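# Hold marked bar flat on die, cross under punch

## Task

Keep the bar lying flat on the die, held there, with the cross marked on it centred directly beneath the punch.

## Robot and tools

Robot: two arms, left_arm and right_arm, each ending in a five-finger hand (right_arm a right hand, left_arm its mirror image). Bases in the scene frame: left_arm at (+0.030, +0.339, +0.037) m, right_arm at (+0.030, -0.253, +0.023) m, both turned only slightly about z. A post stands on the floor behind the arms and a camera stand sits between them just behind the bases. Loose objects may get a brief push now and then.

Scene frame: origin at table-top height midway between the nominal bases; +x out over the table, +y toward left_arm, +z up. Reported end_effector_position (m) and end_effector_quat_wxyz are in this frame and can be a few cm off, more at long reach.

Hand point: a point fixed to the palm, 0.05 m in front of it and 0.15 m from the wrist face along the fingers. Its +z runs along straight fingers, +y out of the palm, +x across the palm away from the thumb on the right hand (toward the thumb on the left hand). Straight fingertips reach 0.06-0.07 m past the point and lie 0.06 m behind it along -y. A wrist bracket on the little-finger side can strike things.

Row layout (used by execute_actions and move): always 28 numbers in [-1, 1], both arms even if one moves. Order: left_arm dx, dy, dz, rx, ry, rz; left hand thumb_turn, thumb_bend, index, middle, ring, little, force_limit, speed; then the same 14 for right_arm. Pose numbers are offsets, not poses: they count from that arm's Hand target as it was when the action or call began, along the Hand target's own axes. 1.0 equals 0.6 m or 180 degrees; rx, ry, rz form one rotation vector. Every row of one action counts from that same start, and a repeated offset moves the arm further. Six zeros means ask nothing new of the arm.

Hand numbers: thumb_turn -1 beside palm, +1 across in front of it; thumb_bend and each finger -1 straight, +1 curled. force_limit maps -1 to about 0 N and +1 to 10 N at the fingertip (15 N for the two thumb motors). speed rises linearly from near zero at -1 to full at +0.48 and stays full above; full travel takes 0.49 s. No value means unchanged: to keep a hand as it is, resend the eight numbers of its last executed row (before any row, its hand_measured plus hand_force_limit and hand_speed). A motor starts only if its target changes by at least 0.002; it locks on reaching target or force_limit. For a gentle grip close at speed -0.94 or below. To squeeze harder, raise force_limit and send a target more closed than hand_measured; to loosen, send one more open. A thumb turned in front can wrap objects about 0.035-0.065 m thick, handles down to about 0.025 m.

execute_actions(actions, cameras): actions is a list of actions; each action is a table of up to 15 rows, one per 1/30 s step; a shorter table repeats its last row to step 15. An empty list just returns state plus all camera images. cameras: list of names, ["all"], or [].

move(target, speed, blend, blocking, cameras): target is one 28-number row or a list of up to 15 rows; every row's offsets count from the same starting Hand targets. Straight-line paths, no obstacle avoidance, all within 10 s. speed in m/s, 0.002 to 4.3, default 0.25 (turns up to twice that in rad/s), one value or one per target. blend in m rounds corners; 0 stops at each. blocking=false returns after about 0.5 s while motion continues. Faster moves lag, stray and hit harder; a target beyond a contact presses harder.

wait(seconds 0-3600): lets time pass, sends nothing new. stop(): brakes a running move. zoom_image(camera, region [x0,y0,x1,y1], at most 504x504 px) enlarges part of the newest image. show_instructions() shows reference pages. finished_scene(scene=1) ends the scene irreversibly.

Cameras: cam_head_left, cam_head_right, cam_high, cam_low (896x504), cam_left_wrist, cam_right_wrist (616x616 fisheye).

Results: each arm's Hand target (last commanded pose after clipping; next offsets start here), end_effector_position/quat, Joint positions, velocities and torques, and hand_measured, hand_stopped_by (moving, target, force, stalled, fault), hand_load_n (positive pushes a finger open; a lost grip shows as load near 0), hand_force_limit, hand_speed. execute_actions results also list positions at some steps. A move adds a line such as done, off_target, moving, held or fault, and limits (paced = pose clipped, held = steps withheld). Orientation commands are clipped to 40 degrees from the measured one per step. The hand often rests 1-3 cm (up to 5) short, usually low; send the remaining distance as a new offset. To stop pressing on something, command back past the hand point.

Avoid: drops of any height, releasing moving parts, slams or hard hits on fixed or heavy things, excessive finger loads, arms or hands colliding (can fail the scene), anything leaving the table. Long holds or overstretching heat motors; at 100 °C an arm goes limp for 30-60 s. Time keeps running while you think.

Each tool is called after "Call:" as name(argument=value, ...) on one line, values as JSON.

Reference images:

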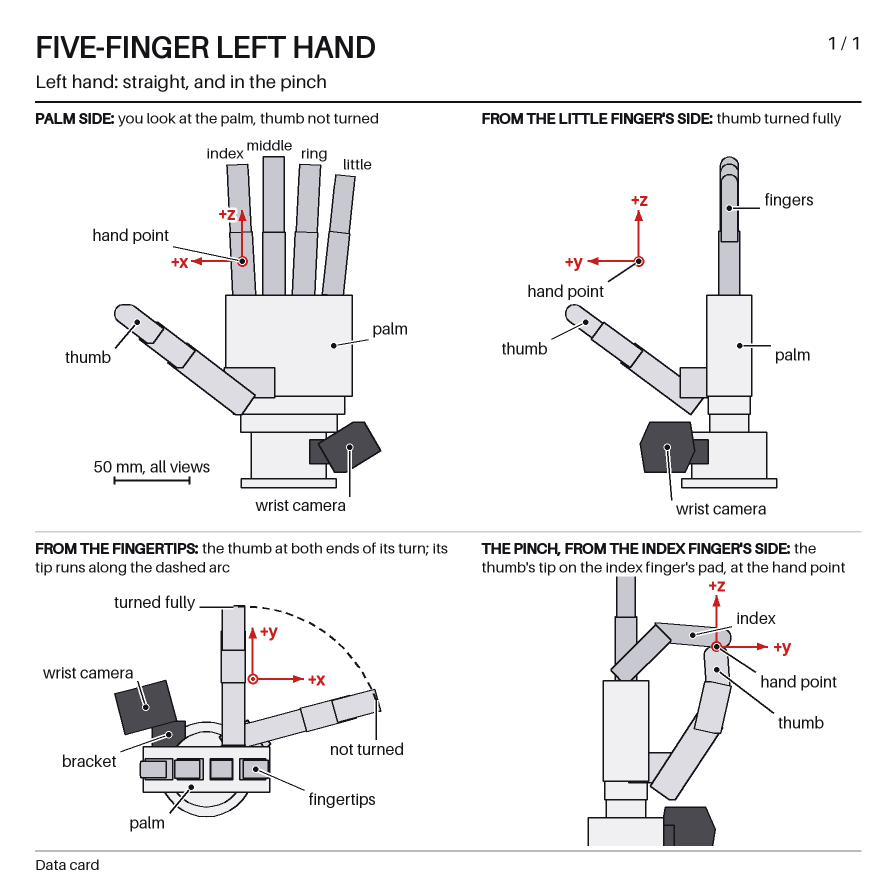

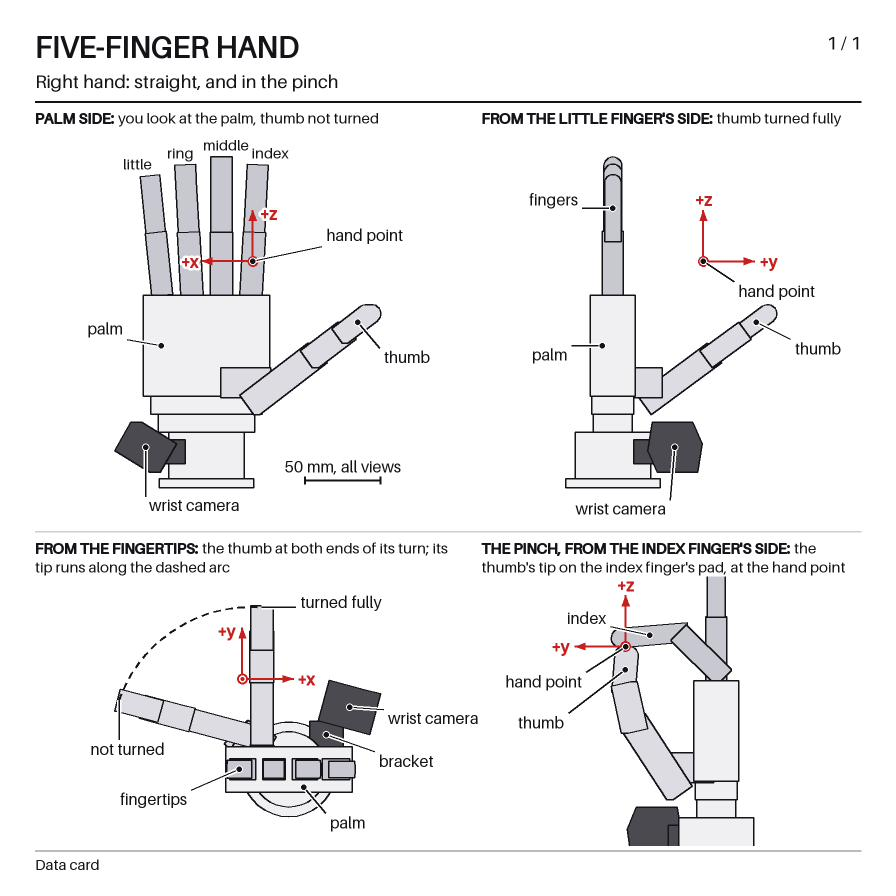

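## Session

Call:
execute_actions(actions=[])

Scene clock: 0.00 s.
left_arm: end_effector_position=(+0.1286, +0.0172, +0.2691) hand_measured=(-1.000, -1.000, -1.000, -1.000, -1.000, -1.000) hand_load_n=(+0.0, +0.0, +0.0, +0.0, +0.0, +0.0) hand_stopped_by=(target, target, target, target, target, target) hand_force_limit=0.00 hand_speed=-0.80 end_effector_quat_wxyz=(+0.235, +0.048, +0.932, -0.271) | right_arm: end_effector_position=(+0.0943, -0.5550, +0.1412) hand_measured=(-1.000, -1.000, -1.000, -1.000, -1.000, -1.000) hand_load_n=(+0.0, +0.0, +0.0, +0.0, +0.0, +0.0) hand_stopped_by=(target, target, target, target, target, target) hand_force_limit=0.00 hand_speed=-0.80 end_effector_quat_wxyz=(+0.026, +0.907, -0.365, -0.210)
Joint positions: left_arm=[-1.396 0.914 0.931 -0.931 -0.352 0.346] | right_arm=[-0.949 1.449 0.98 -1.431 0.276 -1.739]
Joint velocities: within noise
Joint torques (N m): no reading
Motor temperatures (°C): left_arm=[29 26 29 26 32 28] | right_arm=[31 29 29 27 29 31]
Heat: left arm: hottest wrist yaw 32 °C; right arm: hottest waist 31 °C.
Hand target: left_arm +0.1294, +0.0102, +0.2826; +0.237, +0.045, +0.928, -0.285 | right_arm +0.0982, -0.5607, +0.1464; +0.031, +0.908, -0.366, -0.202

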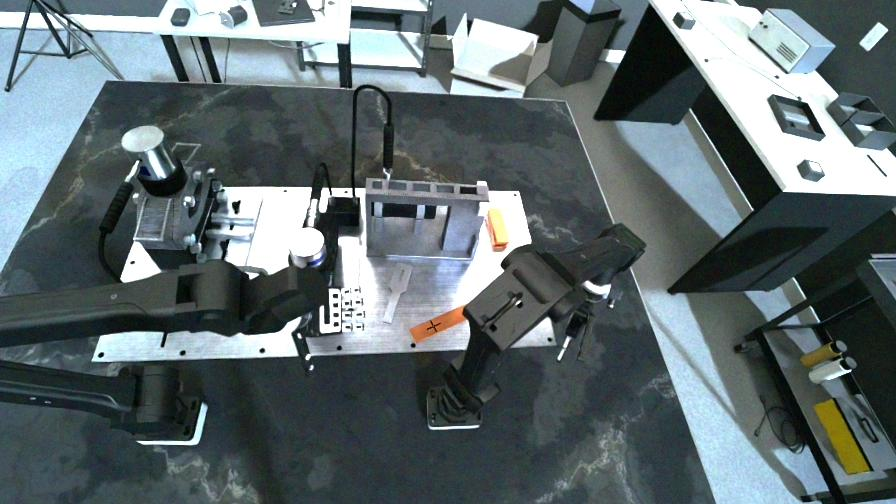

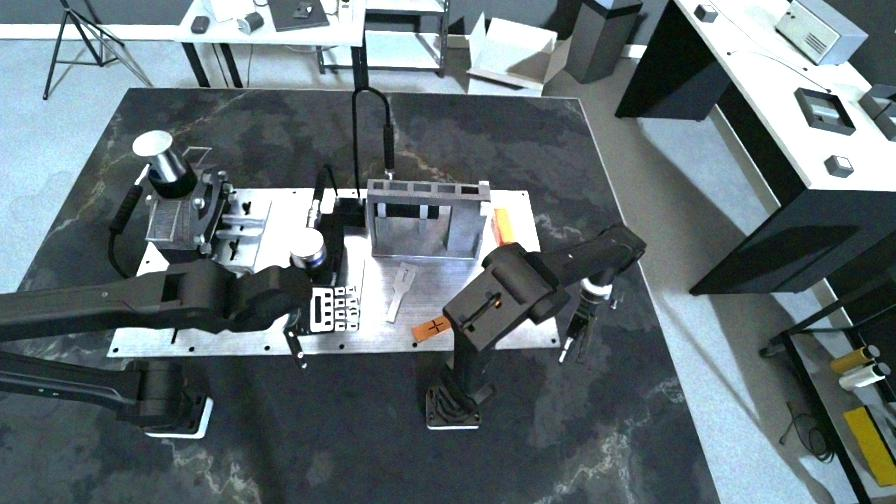

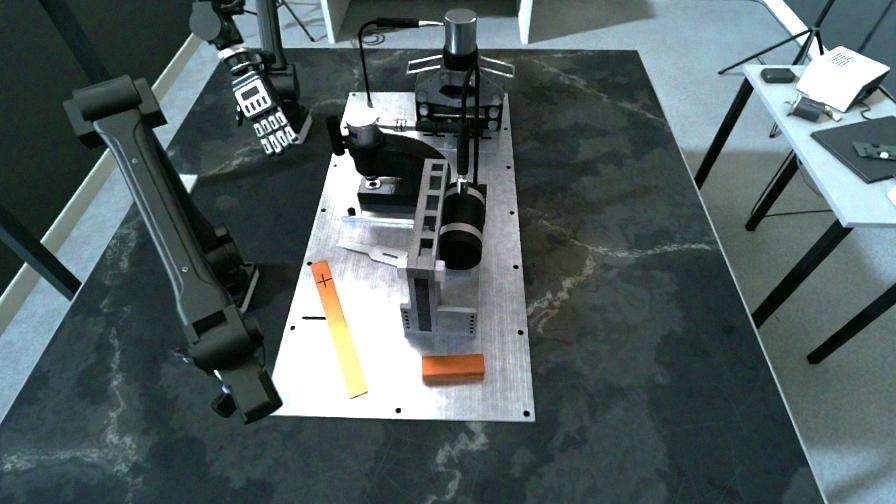

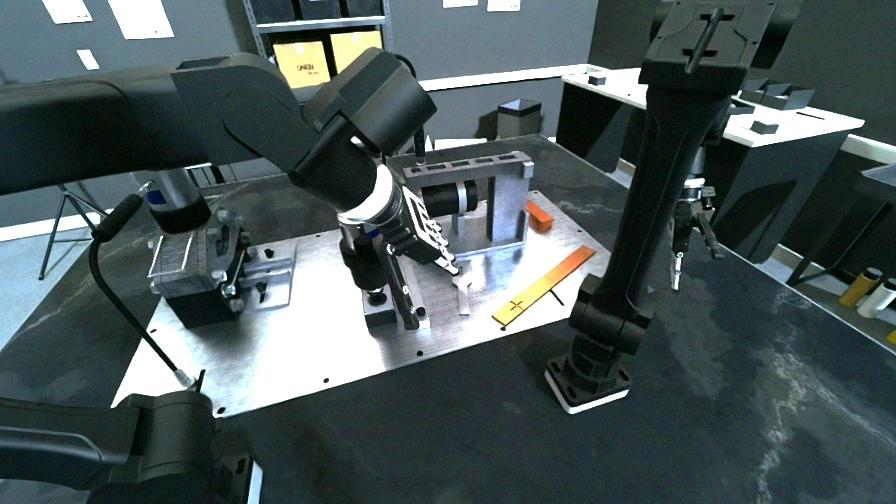

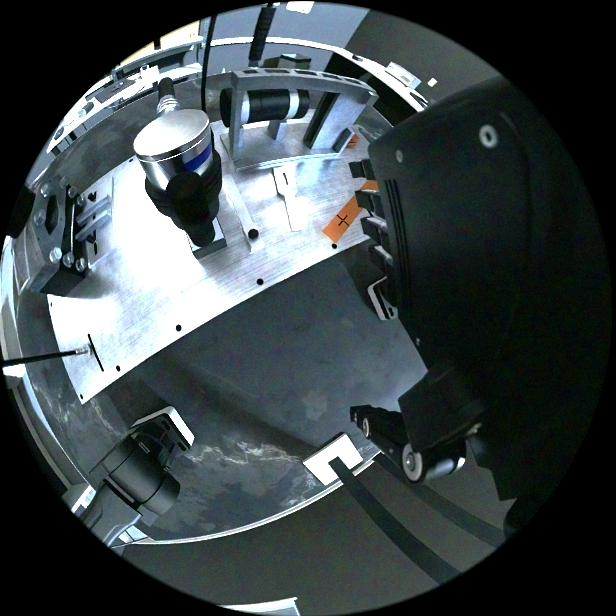

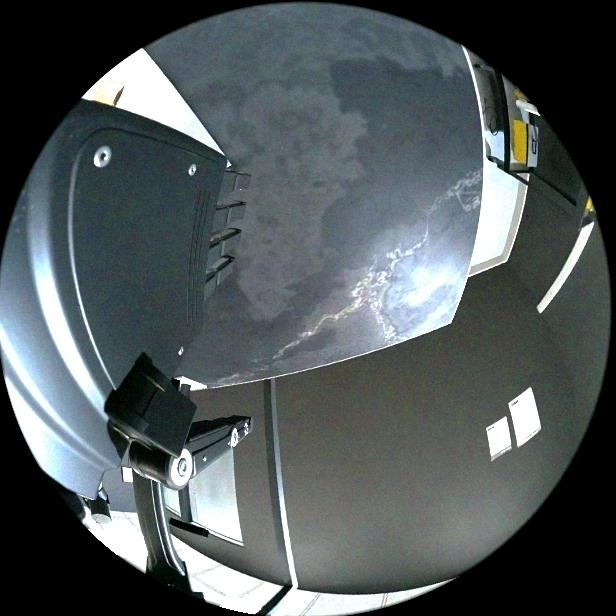

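Call:
zoom_image(camera="cam_head_left", region=[250, 120, 570, 400])

Call:
zoom_image(camera="cam_high", region=[260, 80, 560, 430])

Call:
zoom_image(camera="cam_left_wrist", region=[20, 40, 420, 400])

Call:
zoom_image(camera="cam_low", region=[120, 120, 620, 430])

Scaled by 1.575.

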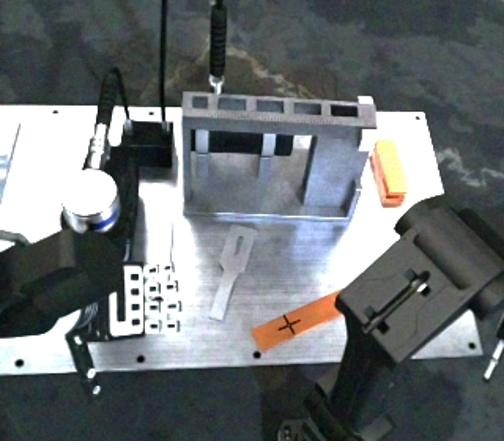

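Scaled by 1.440.

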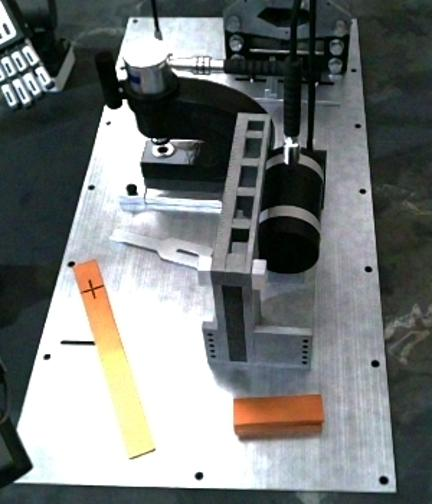

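Scaled by 1.260 from the camera's image (finer frame: 880x880).

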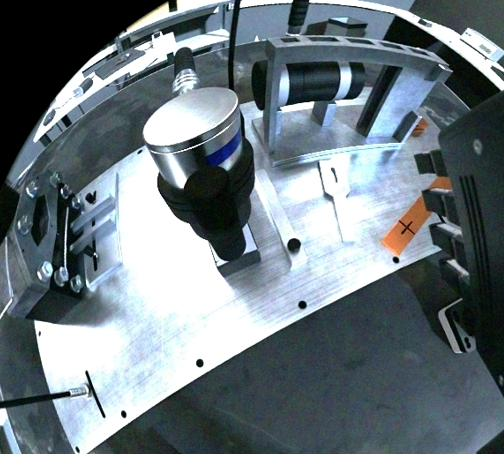

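Scaled by 1.008.

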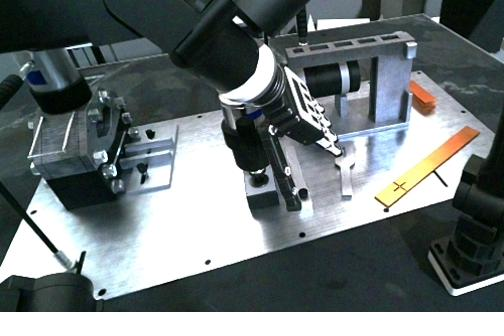

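Call:
zoom_image(camera="cam_left_wrist", region=[120, 60, 320, 280])

Call:
zoom_image(camera="cam_high", region=[320, 80, 500, 240])

Call:
zoom_image(camera="cam_high", region=[260, 230, 520, 430])

Call:
zoom_image(camera="cam_low", region=[320, 180, 620, 360])

Scaled by 2.291 from the camera's image (finer frame: 880x880).

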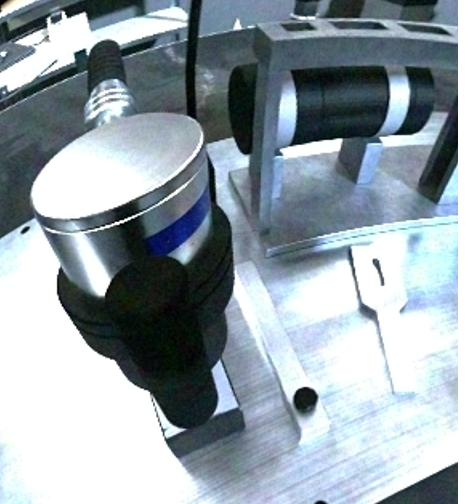

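Scaled by 2.800.

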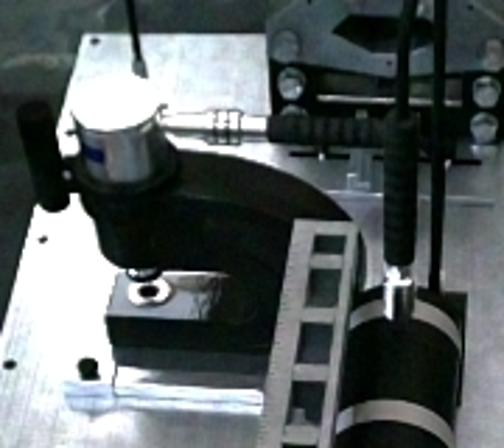

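Scaled by 1.938.

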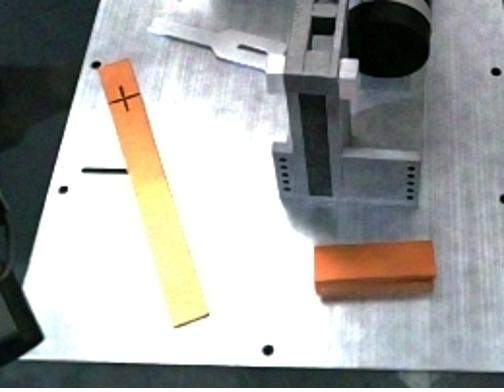

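Scaled by 1.680.

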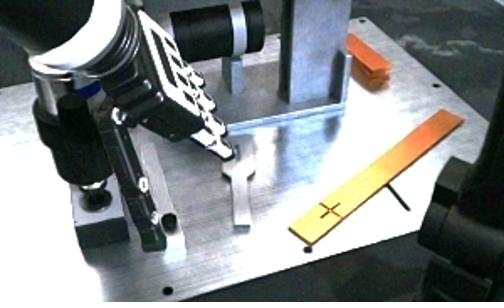

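Call:
move(target=[-0.046, 0.13, -0.167, 0, 0, 0, -1, -1, -1, -1, -1, -1, 0, -0.8, 0, 0, 0, 0, 0, 0, -1, -1, -1, -1, -1, -1, 0, -0.8], speed=0.15, cameras=["all"])

Scene clock: 134.20 s.
left_arm: end_effector_position=(+0.1275, +0.1310, +0.3196) hand_measured=(-1.000, -1.000, -1.000, -1.000, -1.000, -1.000) hand_load_n=(+0.0, +0.0, +0.0, +0.0, +0.0, +0.0) hand_stopped_by=(target, target, target, target, target, target) hand_force_limit=0.00 hand_speed=-0.80 end_effector_quat_wxyz=(+0.235, +0.043, +0.929, -0.284) | right_arm: end_effector_position=(+0.0943, -0.5550, +0.1412) hand_measured=(-1.000, -1.000, -1.000, -1.000, -1.000, -1.000) hand_load_n=(+0.0, +0.0, +0.0, +0.0, +0.0, +0.0) hand_stopped_by=(target, target, target, target, target, target) hand_force_limit=0.00 hand_speed=-0.80 end_effector_quat_wxyz=(+0.026, +0.907, -0.365, -0.210)
Joint positions: left_arm=[-1.307 0.592 0.931 -1.204 -0.293 0.411] | right_arm=[-0.949 1.449 0.98 -1.431 0.276 -1.739]
Joint torques (N m): left_arm=[0.67 0.62 11.63 1.25 -0.05 0.03] | right_arm=[-2.08 -8.06 7.34 -0.29 0.32 0.05]
Motor temperatures (°C): left_arm=[28 27 45 26 31 28] | right_arm=[31 31 37 27 28 31]
Heat: left arm: hottest elbow 45 °C; right arm: hottest elbow 37 °C.
Hand target: left_arm +0.1293, +0.1317, +0.3286; +0.237, +0.045, +0.928, -0.285 | right_arm +0.0982, -0.5607, +0.1464; +0.031, +0.908, -0.366, -0.202
Off the commanded pose: left_arm 0.009 m, 0 deg | right_arm 0.009 m, 1 deg.
move: done
cam_left_wrist: T_world_to_cam=[[-0.47584, -0.81407, 0.33297, 0.061], [-0.87719, 0.46683, -0.11225, 0.08518], [-0.06406, -0.3455, -0.93623, 0.47117]] pos_world=[0.13392, 0.17268, 0.43038]

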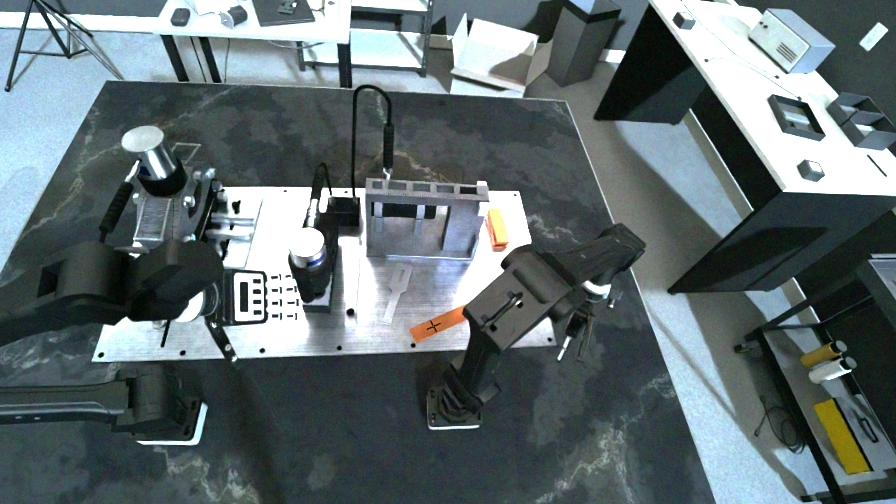

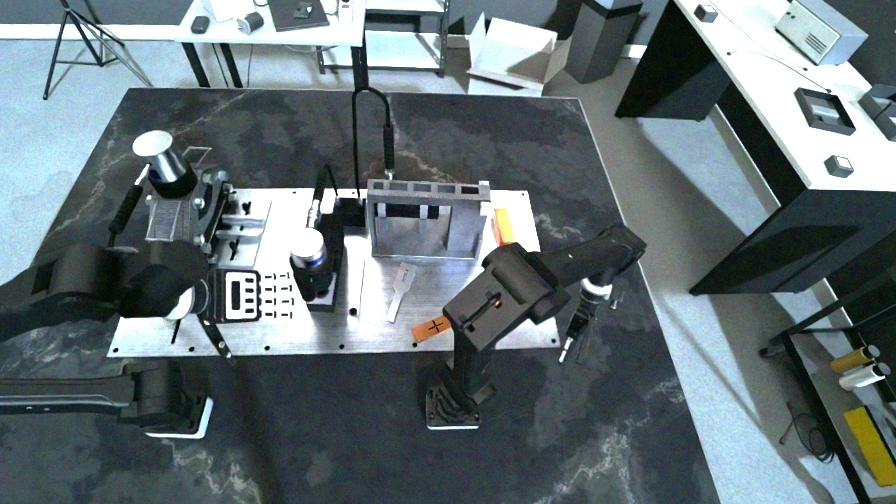

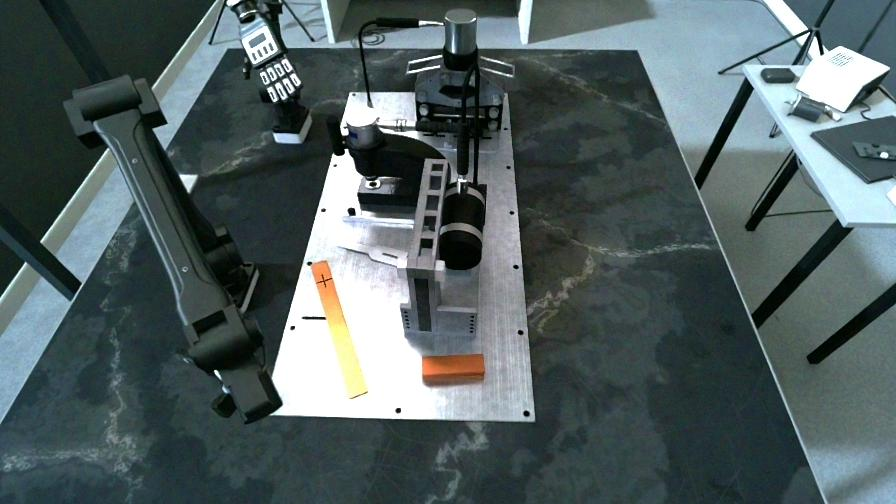

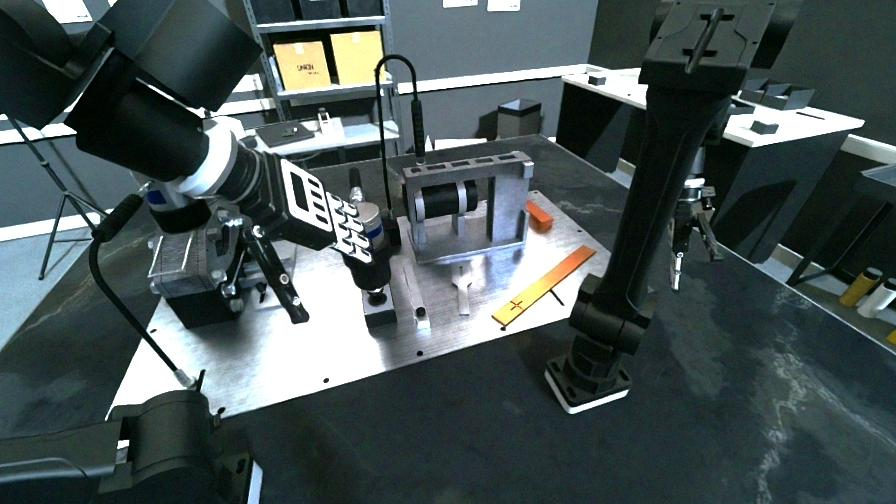

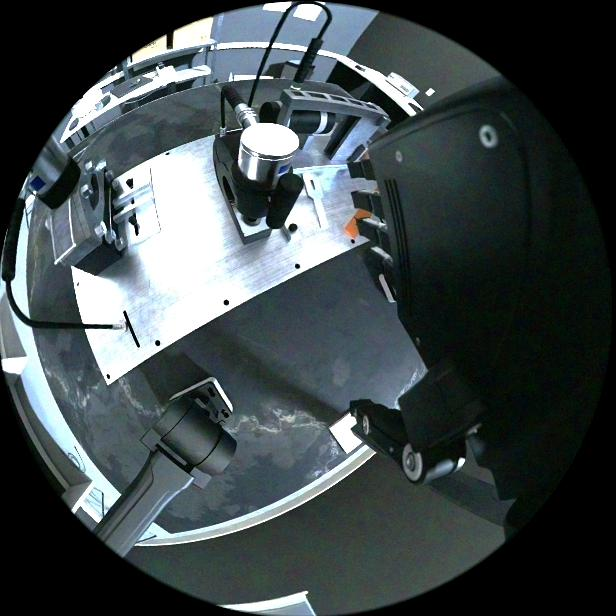

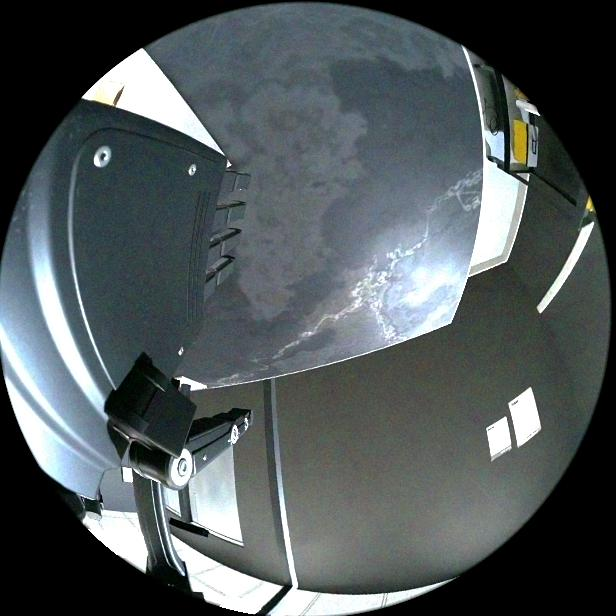

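Call:
zoom_image(camera="cam_low", region=[320, 230, 480, 350])

Call:
zoom_image(camera="cam_low", region=[470, 230, 620, 340])

Call:
zoom_image(camera="cam_head_left", region=[260, 200, 420, 330])

Call:
zoom_image(camera="cam_head_right", region=[260, 200, 420, 330])

Call:
zoom_image(camera="cam_high", region=[320, 90, 460, 240])

Call:
zoom_image(camera="cam_left_wrist", region=[180, 60, 400, 280])

Scaled by 3.150.

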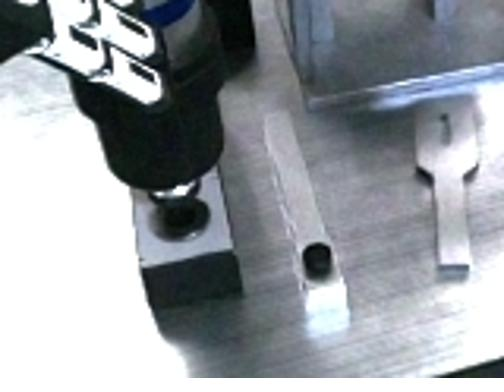

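Scaled by 3.360.

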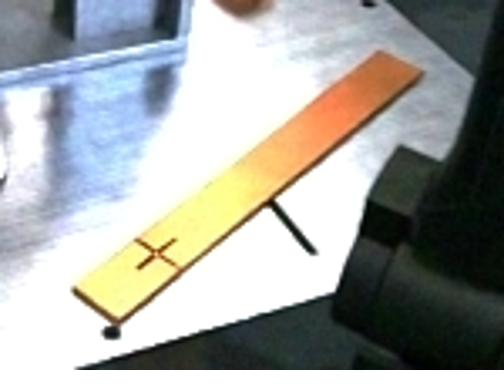

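Scaled by 3.150.

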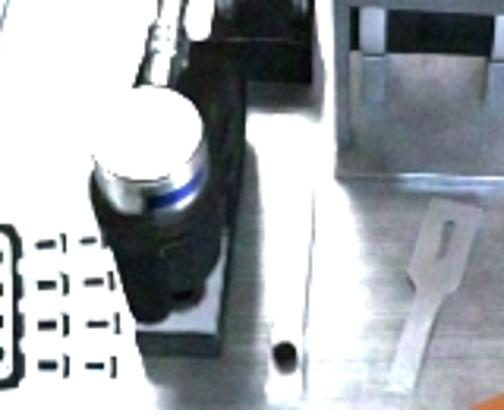

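Scaled by 3.150.

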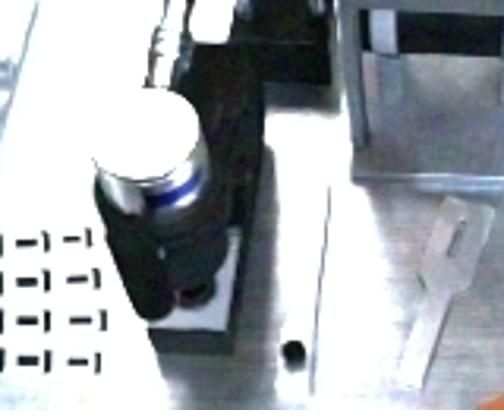

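Scaled by 3.360.

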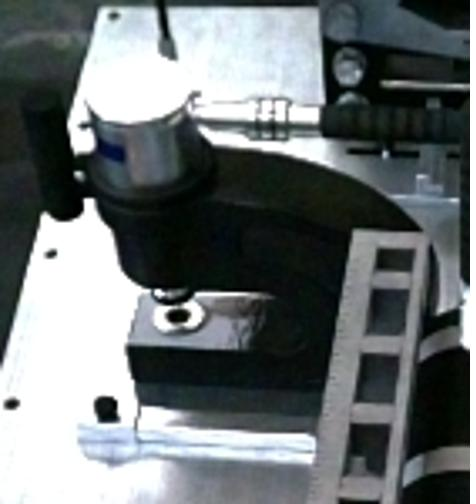

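Scaled by 2.291 from the camera's image (finer frame: 880x880).

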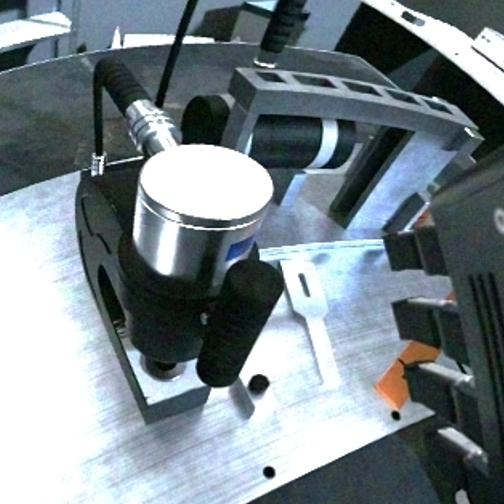

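Call:
move(target=[-0.1773, 0.0518, -0.125, 0, 0, 0, -1, -1, -1, -1, -1, -1, 0, -0.8, -0.0603, -0.3822, -0.1972, 0.3707, 0.1518, 0.0765, -1, -1, -1, -1, -1, -1, 0, -0.8], speed=0.2, cameras=["all"])

Scene clock: 272.77 s.
left_arm: end_effector_position=(+0.1968, +0.2036, +0.3995) hand_measured=(-1.000, -1.000, -1.000, -1.000, -1.000, -1.000) hand_load_n=(-0.5, +0.0, +0.0, +0.0, +0.0, +0.0) hand_stopped_by=(target, target, target, target, target, target) hand_force_limit=0.00 hand_speed=-0.80 end_effector_quat_wxyz=(+0.227, +0.041, +0.932, -0.280) | right_arm: end_effector_position=(+0.2685, -0.3831, +0.2202) hand_measured=(-1.000, -1.000, -1.000, -1.000, -1.000, -1.000) hand_load_n=(+0.0, +0.0, +0.0, +0.0, +0.0, +0.0) hand_stopped_by=(target, target, target, target, target, target) hand_force_limit=0.00 hand_speed=-0.80 end_effector_quat_wxyz=(-0.364, +0.747, -0.502, +0.240)
Joint positions: left_arm=[-0.594 0.629 1.174 -1.399 0.192 0.94] | right_arm=[-0.924 0.928 0.828 -1.199 -0.873 -1.214]
Joint torques (N m): left_arm=[0.73 1.26 12.67 1.29 0.25 0.04] | right_arm=[0.15 -3.96 7.47 1.26 -0.6 0.11]
Heat: left arm: hottest elbow 46 °C; right arm: hottest elbow 38 °C.
Hand target: left_arm +0.1990, +0.2043, +0.4169; +0.237, +0.045, +0.928, -0.285 | right_arm +0.2704, -0.3797, +0.2204; -0.364, +0.749, -0.498, +0.243
Off the commanded pose: left_arm 0.017 m, 1 deg | right_arm 0.004 m, 1 deg.
move: off_target (left_arm)
cam_left_wrist: T_world_to_cam=[[-0.47055, -0.8167, 0.33404, 0.12562], [-0.87876, 0.46799, -0.09369, 0.11362], [-0.07981, -0.33763, -0.93789, 0.57766]] pos_world=[0.20506, 0.24446, 0.51047]
cam_right_wrist: T_world_to_cam=[[-0.45647, -0.49689, -0.73806, 0.08867], [-0.81148, 0.57268, 0.11633, 0.41548], [0.36487, 0.65202, -0.66463, 0.41453]] pos_world=[0.22638, -0.46416, 0.29262]

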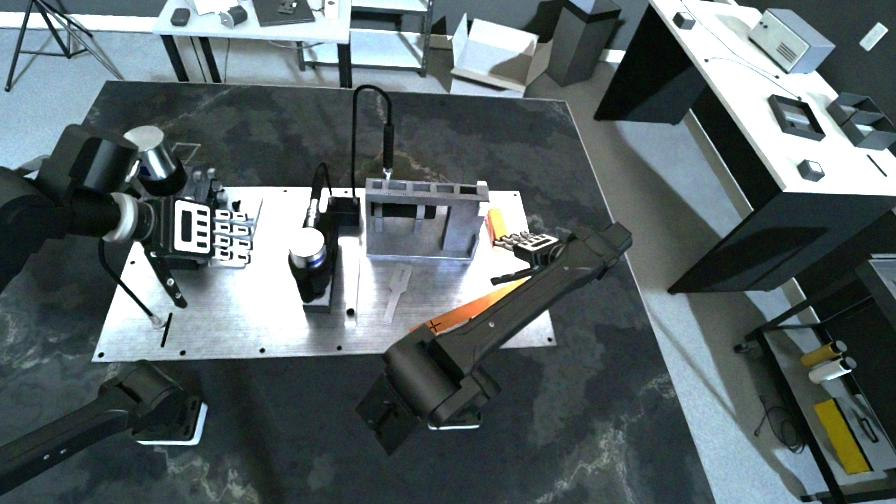

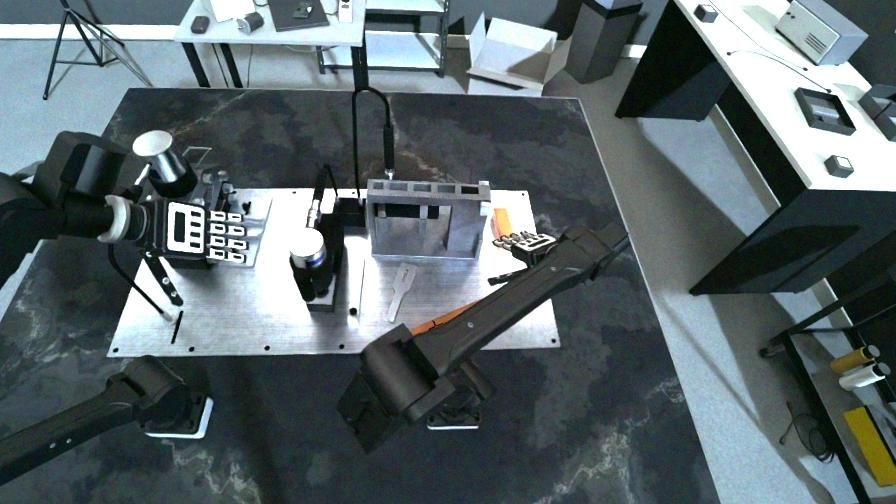

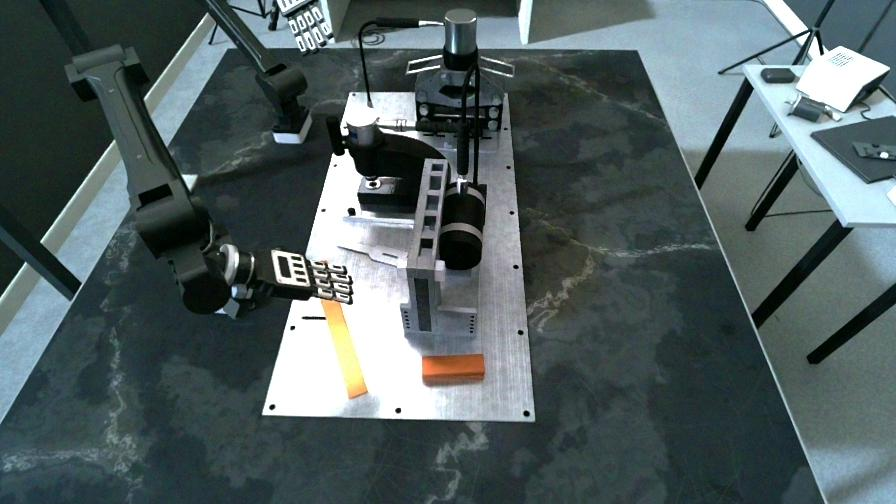

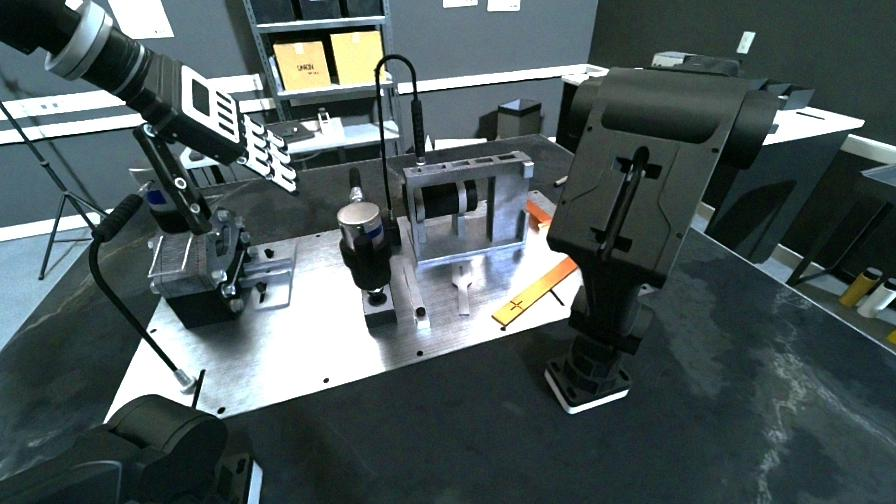

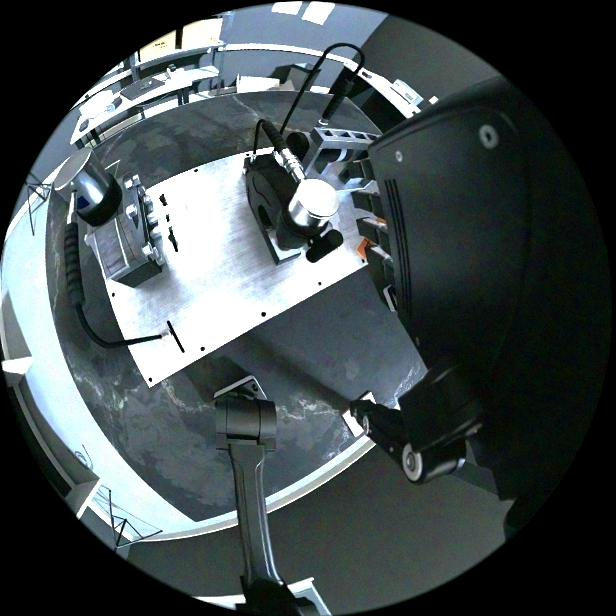

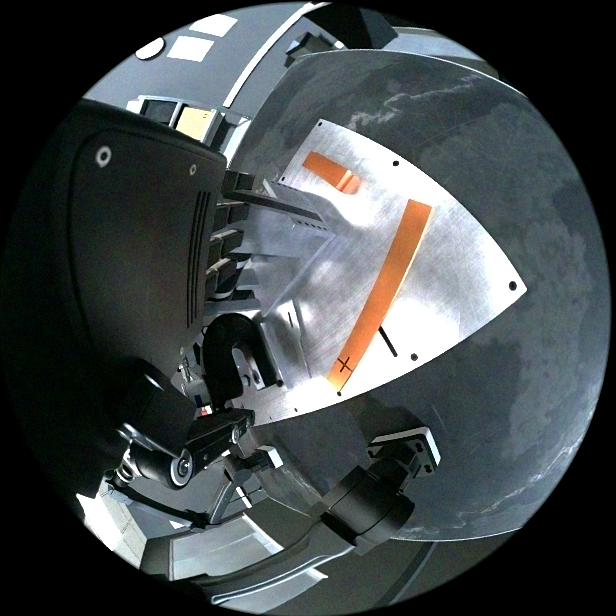

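Call:
zoom_image(camera="cam_right_wrist", region=[190, 260, 400, 430])

Call:
zoom_image(camera="cam_right_wrist", region=[270, 110, 540, 420])

Call:
zoom_image(camera="cam_low", region=[330, 180, 430, 340])

Scaled by 2.400 from the camera's image (finer frame: 880x880).

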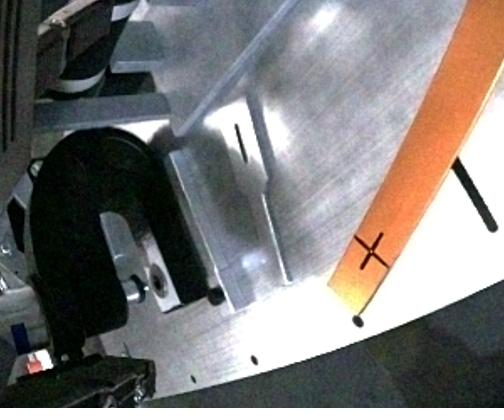

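Scaled by 1.626 from the camera's image (finer frame: 880x880).

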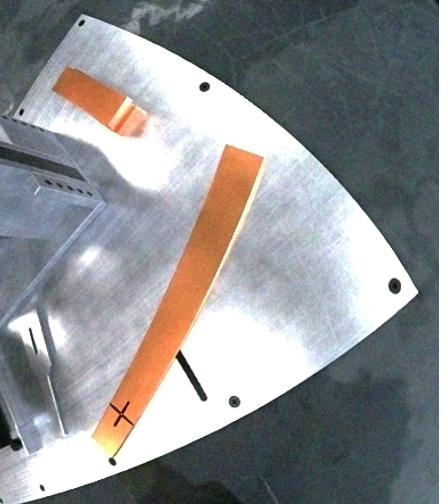

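Scaled by 3.150.

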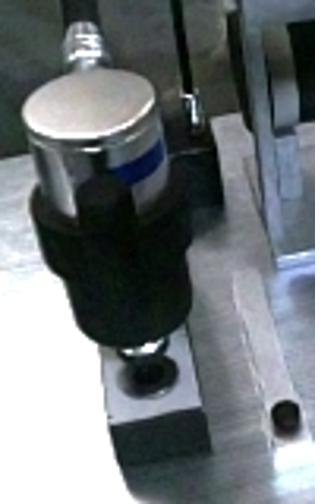

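Call:
move(target=[0, 0, 0, 0, 0, 0, -1, -1, -1, -1, -1, -1, 0, -0.8, -0.1032, 0.1207, 0.1715, 0.0337, 0.0026, 0.0017, 1, -0.8, -0.34, -0.34, -0.6, -0.6, 0, -0.3], speed=0.12, cameras=["cam_right_wrist", "cam_low", "cam_high"])

Scene clock: 448.17 s.
left_arm: end_effector_position=(+0.1969, +0.2037, +0.3995) hand_measured=(-1.000, -1.000, -1.000, -1.000, -1.000, -1.000) hand_load_n=(+0.0, +0.0, +0.0, -0.5, +0.0, +0.0) hand_stopped_by=(target, target, target, target, target, target) hand_force_limit=0.00 hand_speed=-0.80 end_effector_quat_wxyz=(+0.227, +0.041, +0.932, -0.280) | right_arm: end_effector_position=(+0.2779, -0.3109, +0.0988) hand_measured=(+1.000, -0.800, -0.340, -0.340, -0.600, -0.600) hand_load_n=(+0.0, -0.5, +0.0, -0.5, +0.0, +0.0) hand_stopped_by=(target, target, target, target, target, target) hand_force_limit=0.00 hand_speed=-0.30 end_effector_quat_wxyz=(-0.401, +0.725, -0.493, +0.266)
Joint positions: left_arm=[-0.593 0.629 1.174 -1.399 0.192 0.941] | right_arm=[-0.751 0.797 0.379 -0.599 -0.889 -0.888]
Joint torques (N m): left_arm=[0.73 1.32 12.67 1.31 0.25 0.04] | right_arm=[-0.03 -2.14 7.08 1.81 -0.48 0.11]
Heat: left arm: hottest elbow 49 °C; right arm: hottest elbow 37 °C.
Hand target: left_arm +0.1990, +0.2044, +0.4169; +0.237, +0.045, +0.928, -0.285 | right_arm +0.2799, -0.3086, +0.0999; -0.402, +0.726, -0.488, +0.271
Off the commanded pose: left_arm 0.018 m, 1 deg | right_arm 0.003 m, 1 deg.
move: done
cam_right_wrist: T_world_to_cam=[[-0.3897, -0.46112, -0.79719, 0.03763], [-0.81367, 0.57785, 0.06351, 0.4034], [0.43137, 0.67339, -0.60039, 0.26515]] pos_world=[0.22852, -0.3943, 0.16357]
Images, in order (width x height): cam_high 896x504, cam_low 896x504, cam_right_wrist 616x616.

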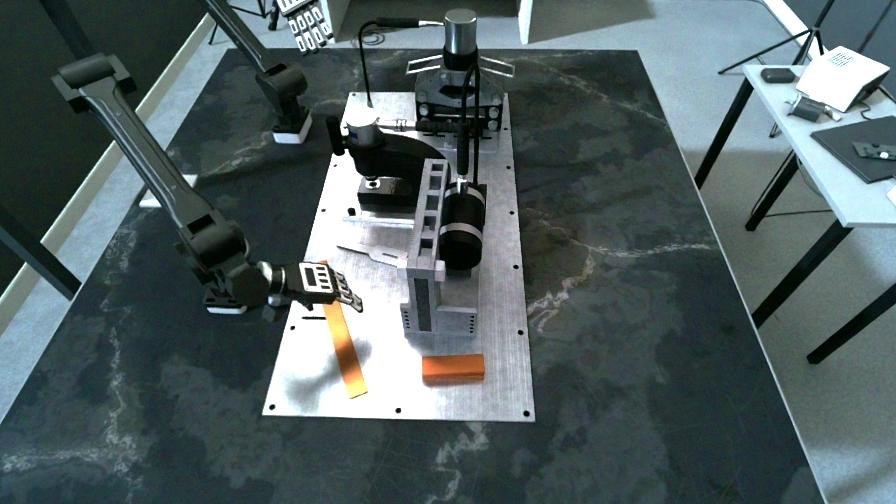

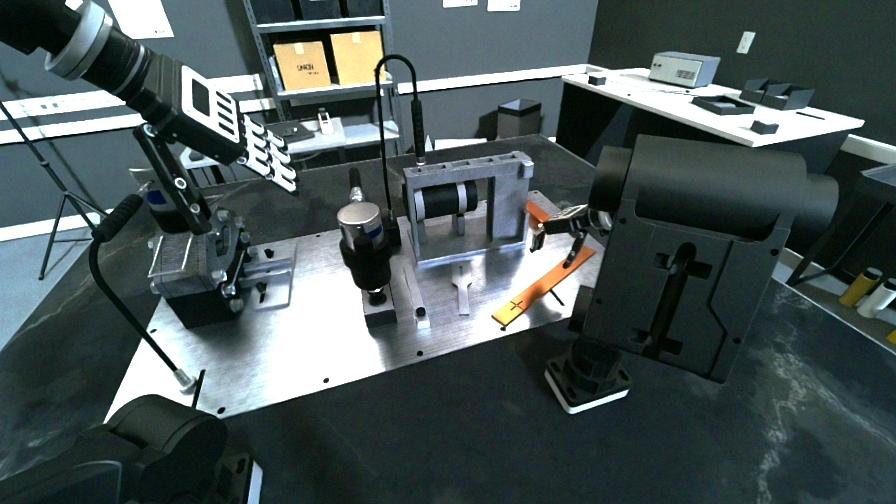

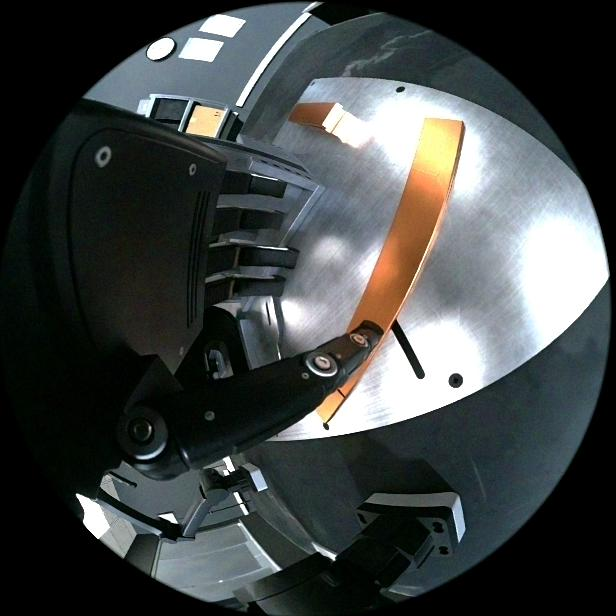

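Call:
zoom_image(camera="cam_right_wrist", region=[200, 90, 500, 440])

Call:
zoom_image(camera="cam_high", region=[240, 220, 440, 420])

Call:
zoom_image(camera="cam_low", region=[480, 180, 620, 340])

Scaled by 1.440 from the camera's image (finer frame: 880x880).

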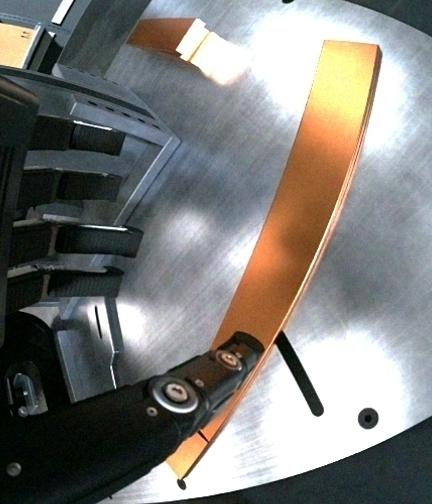

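Scaled by 2.520.

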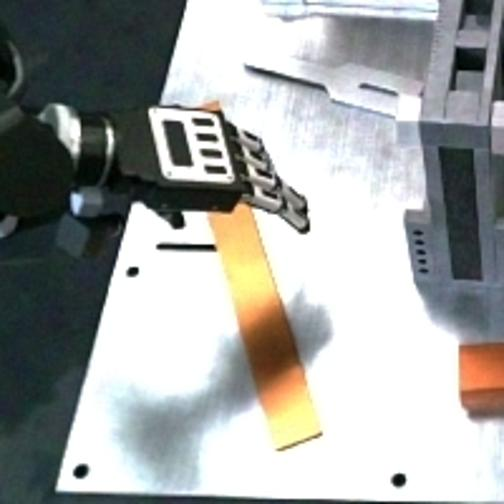

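Scaled by 3.150.

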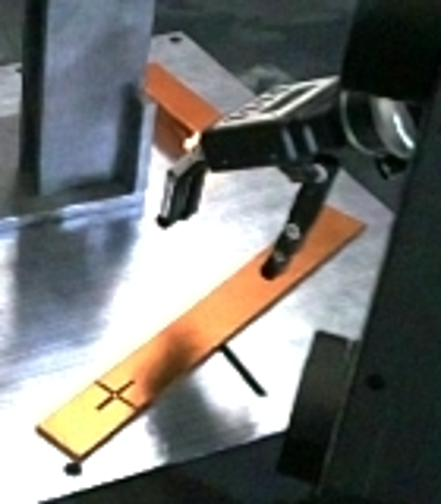

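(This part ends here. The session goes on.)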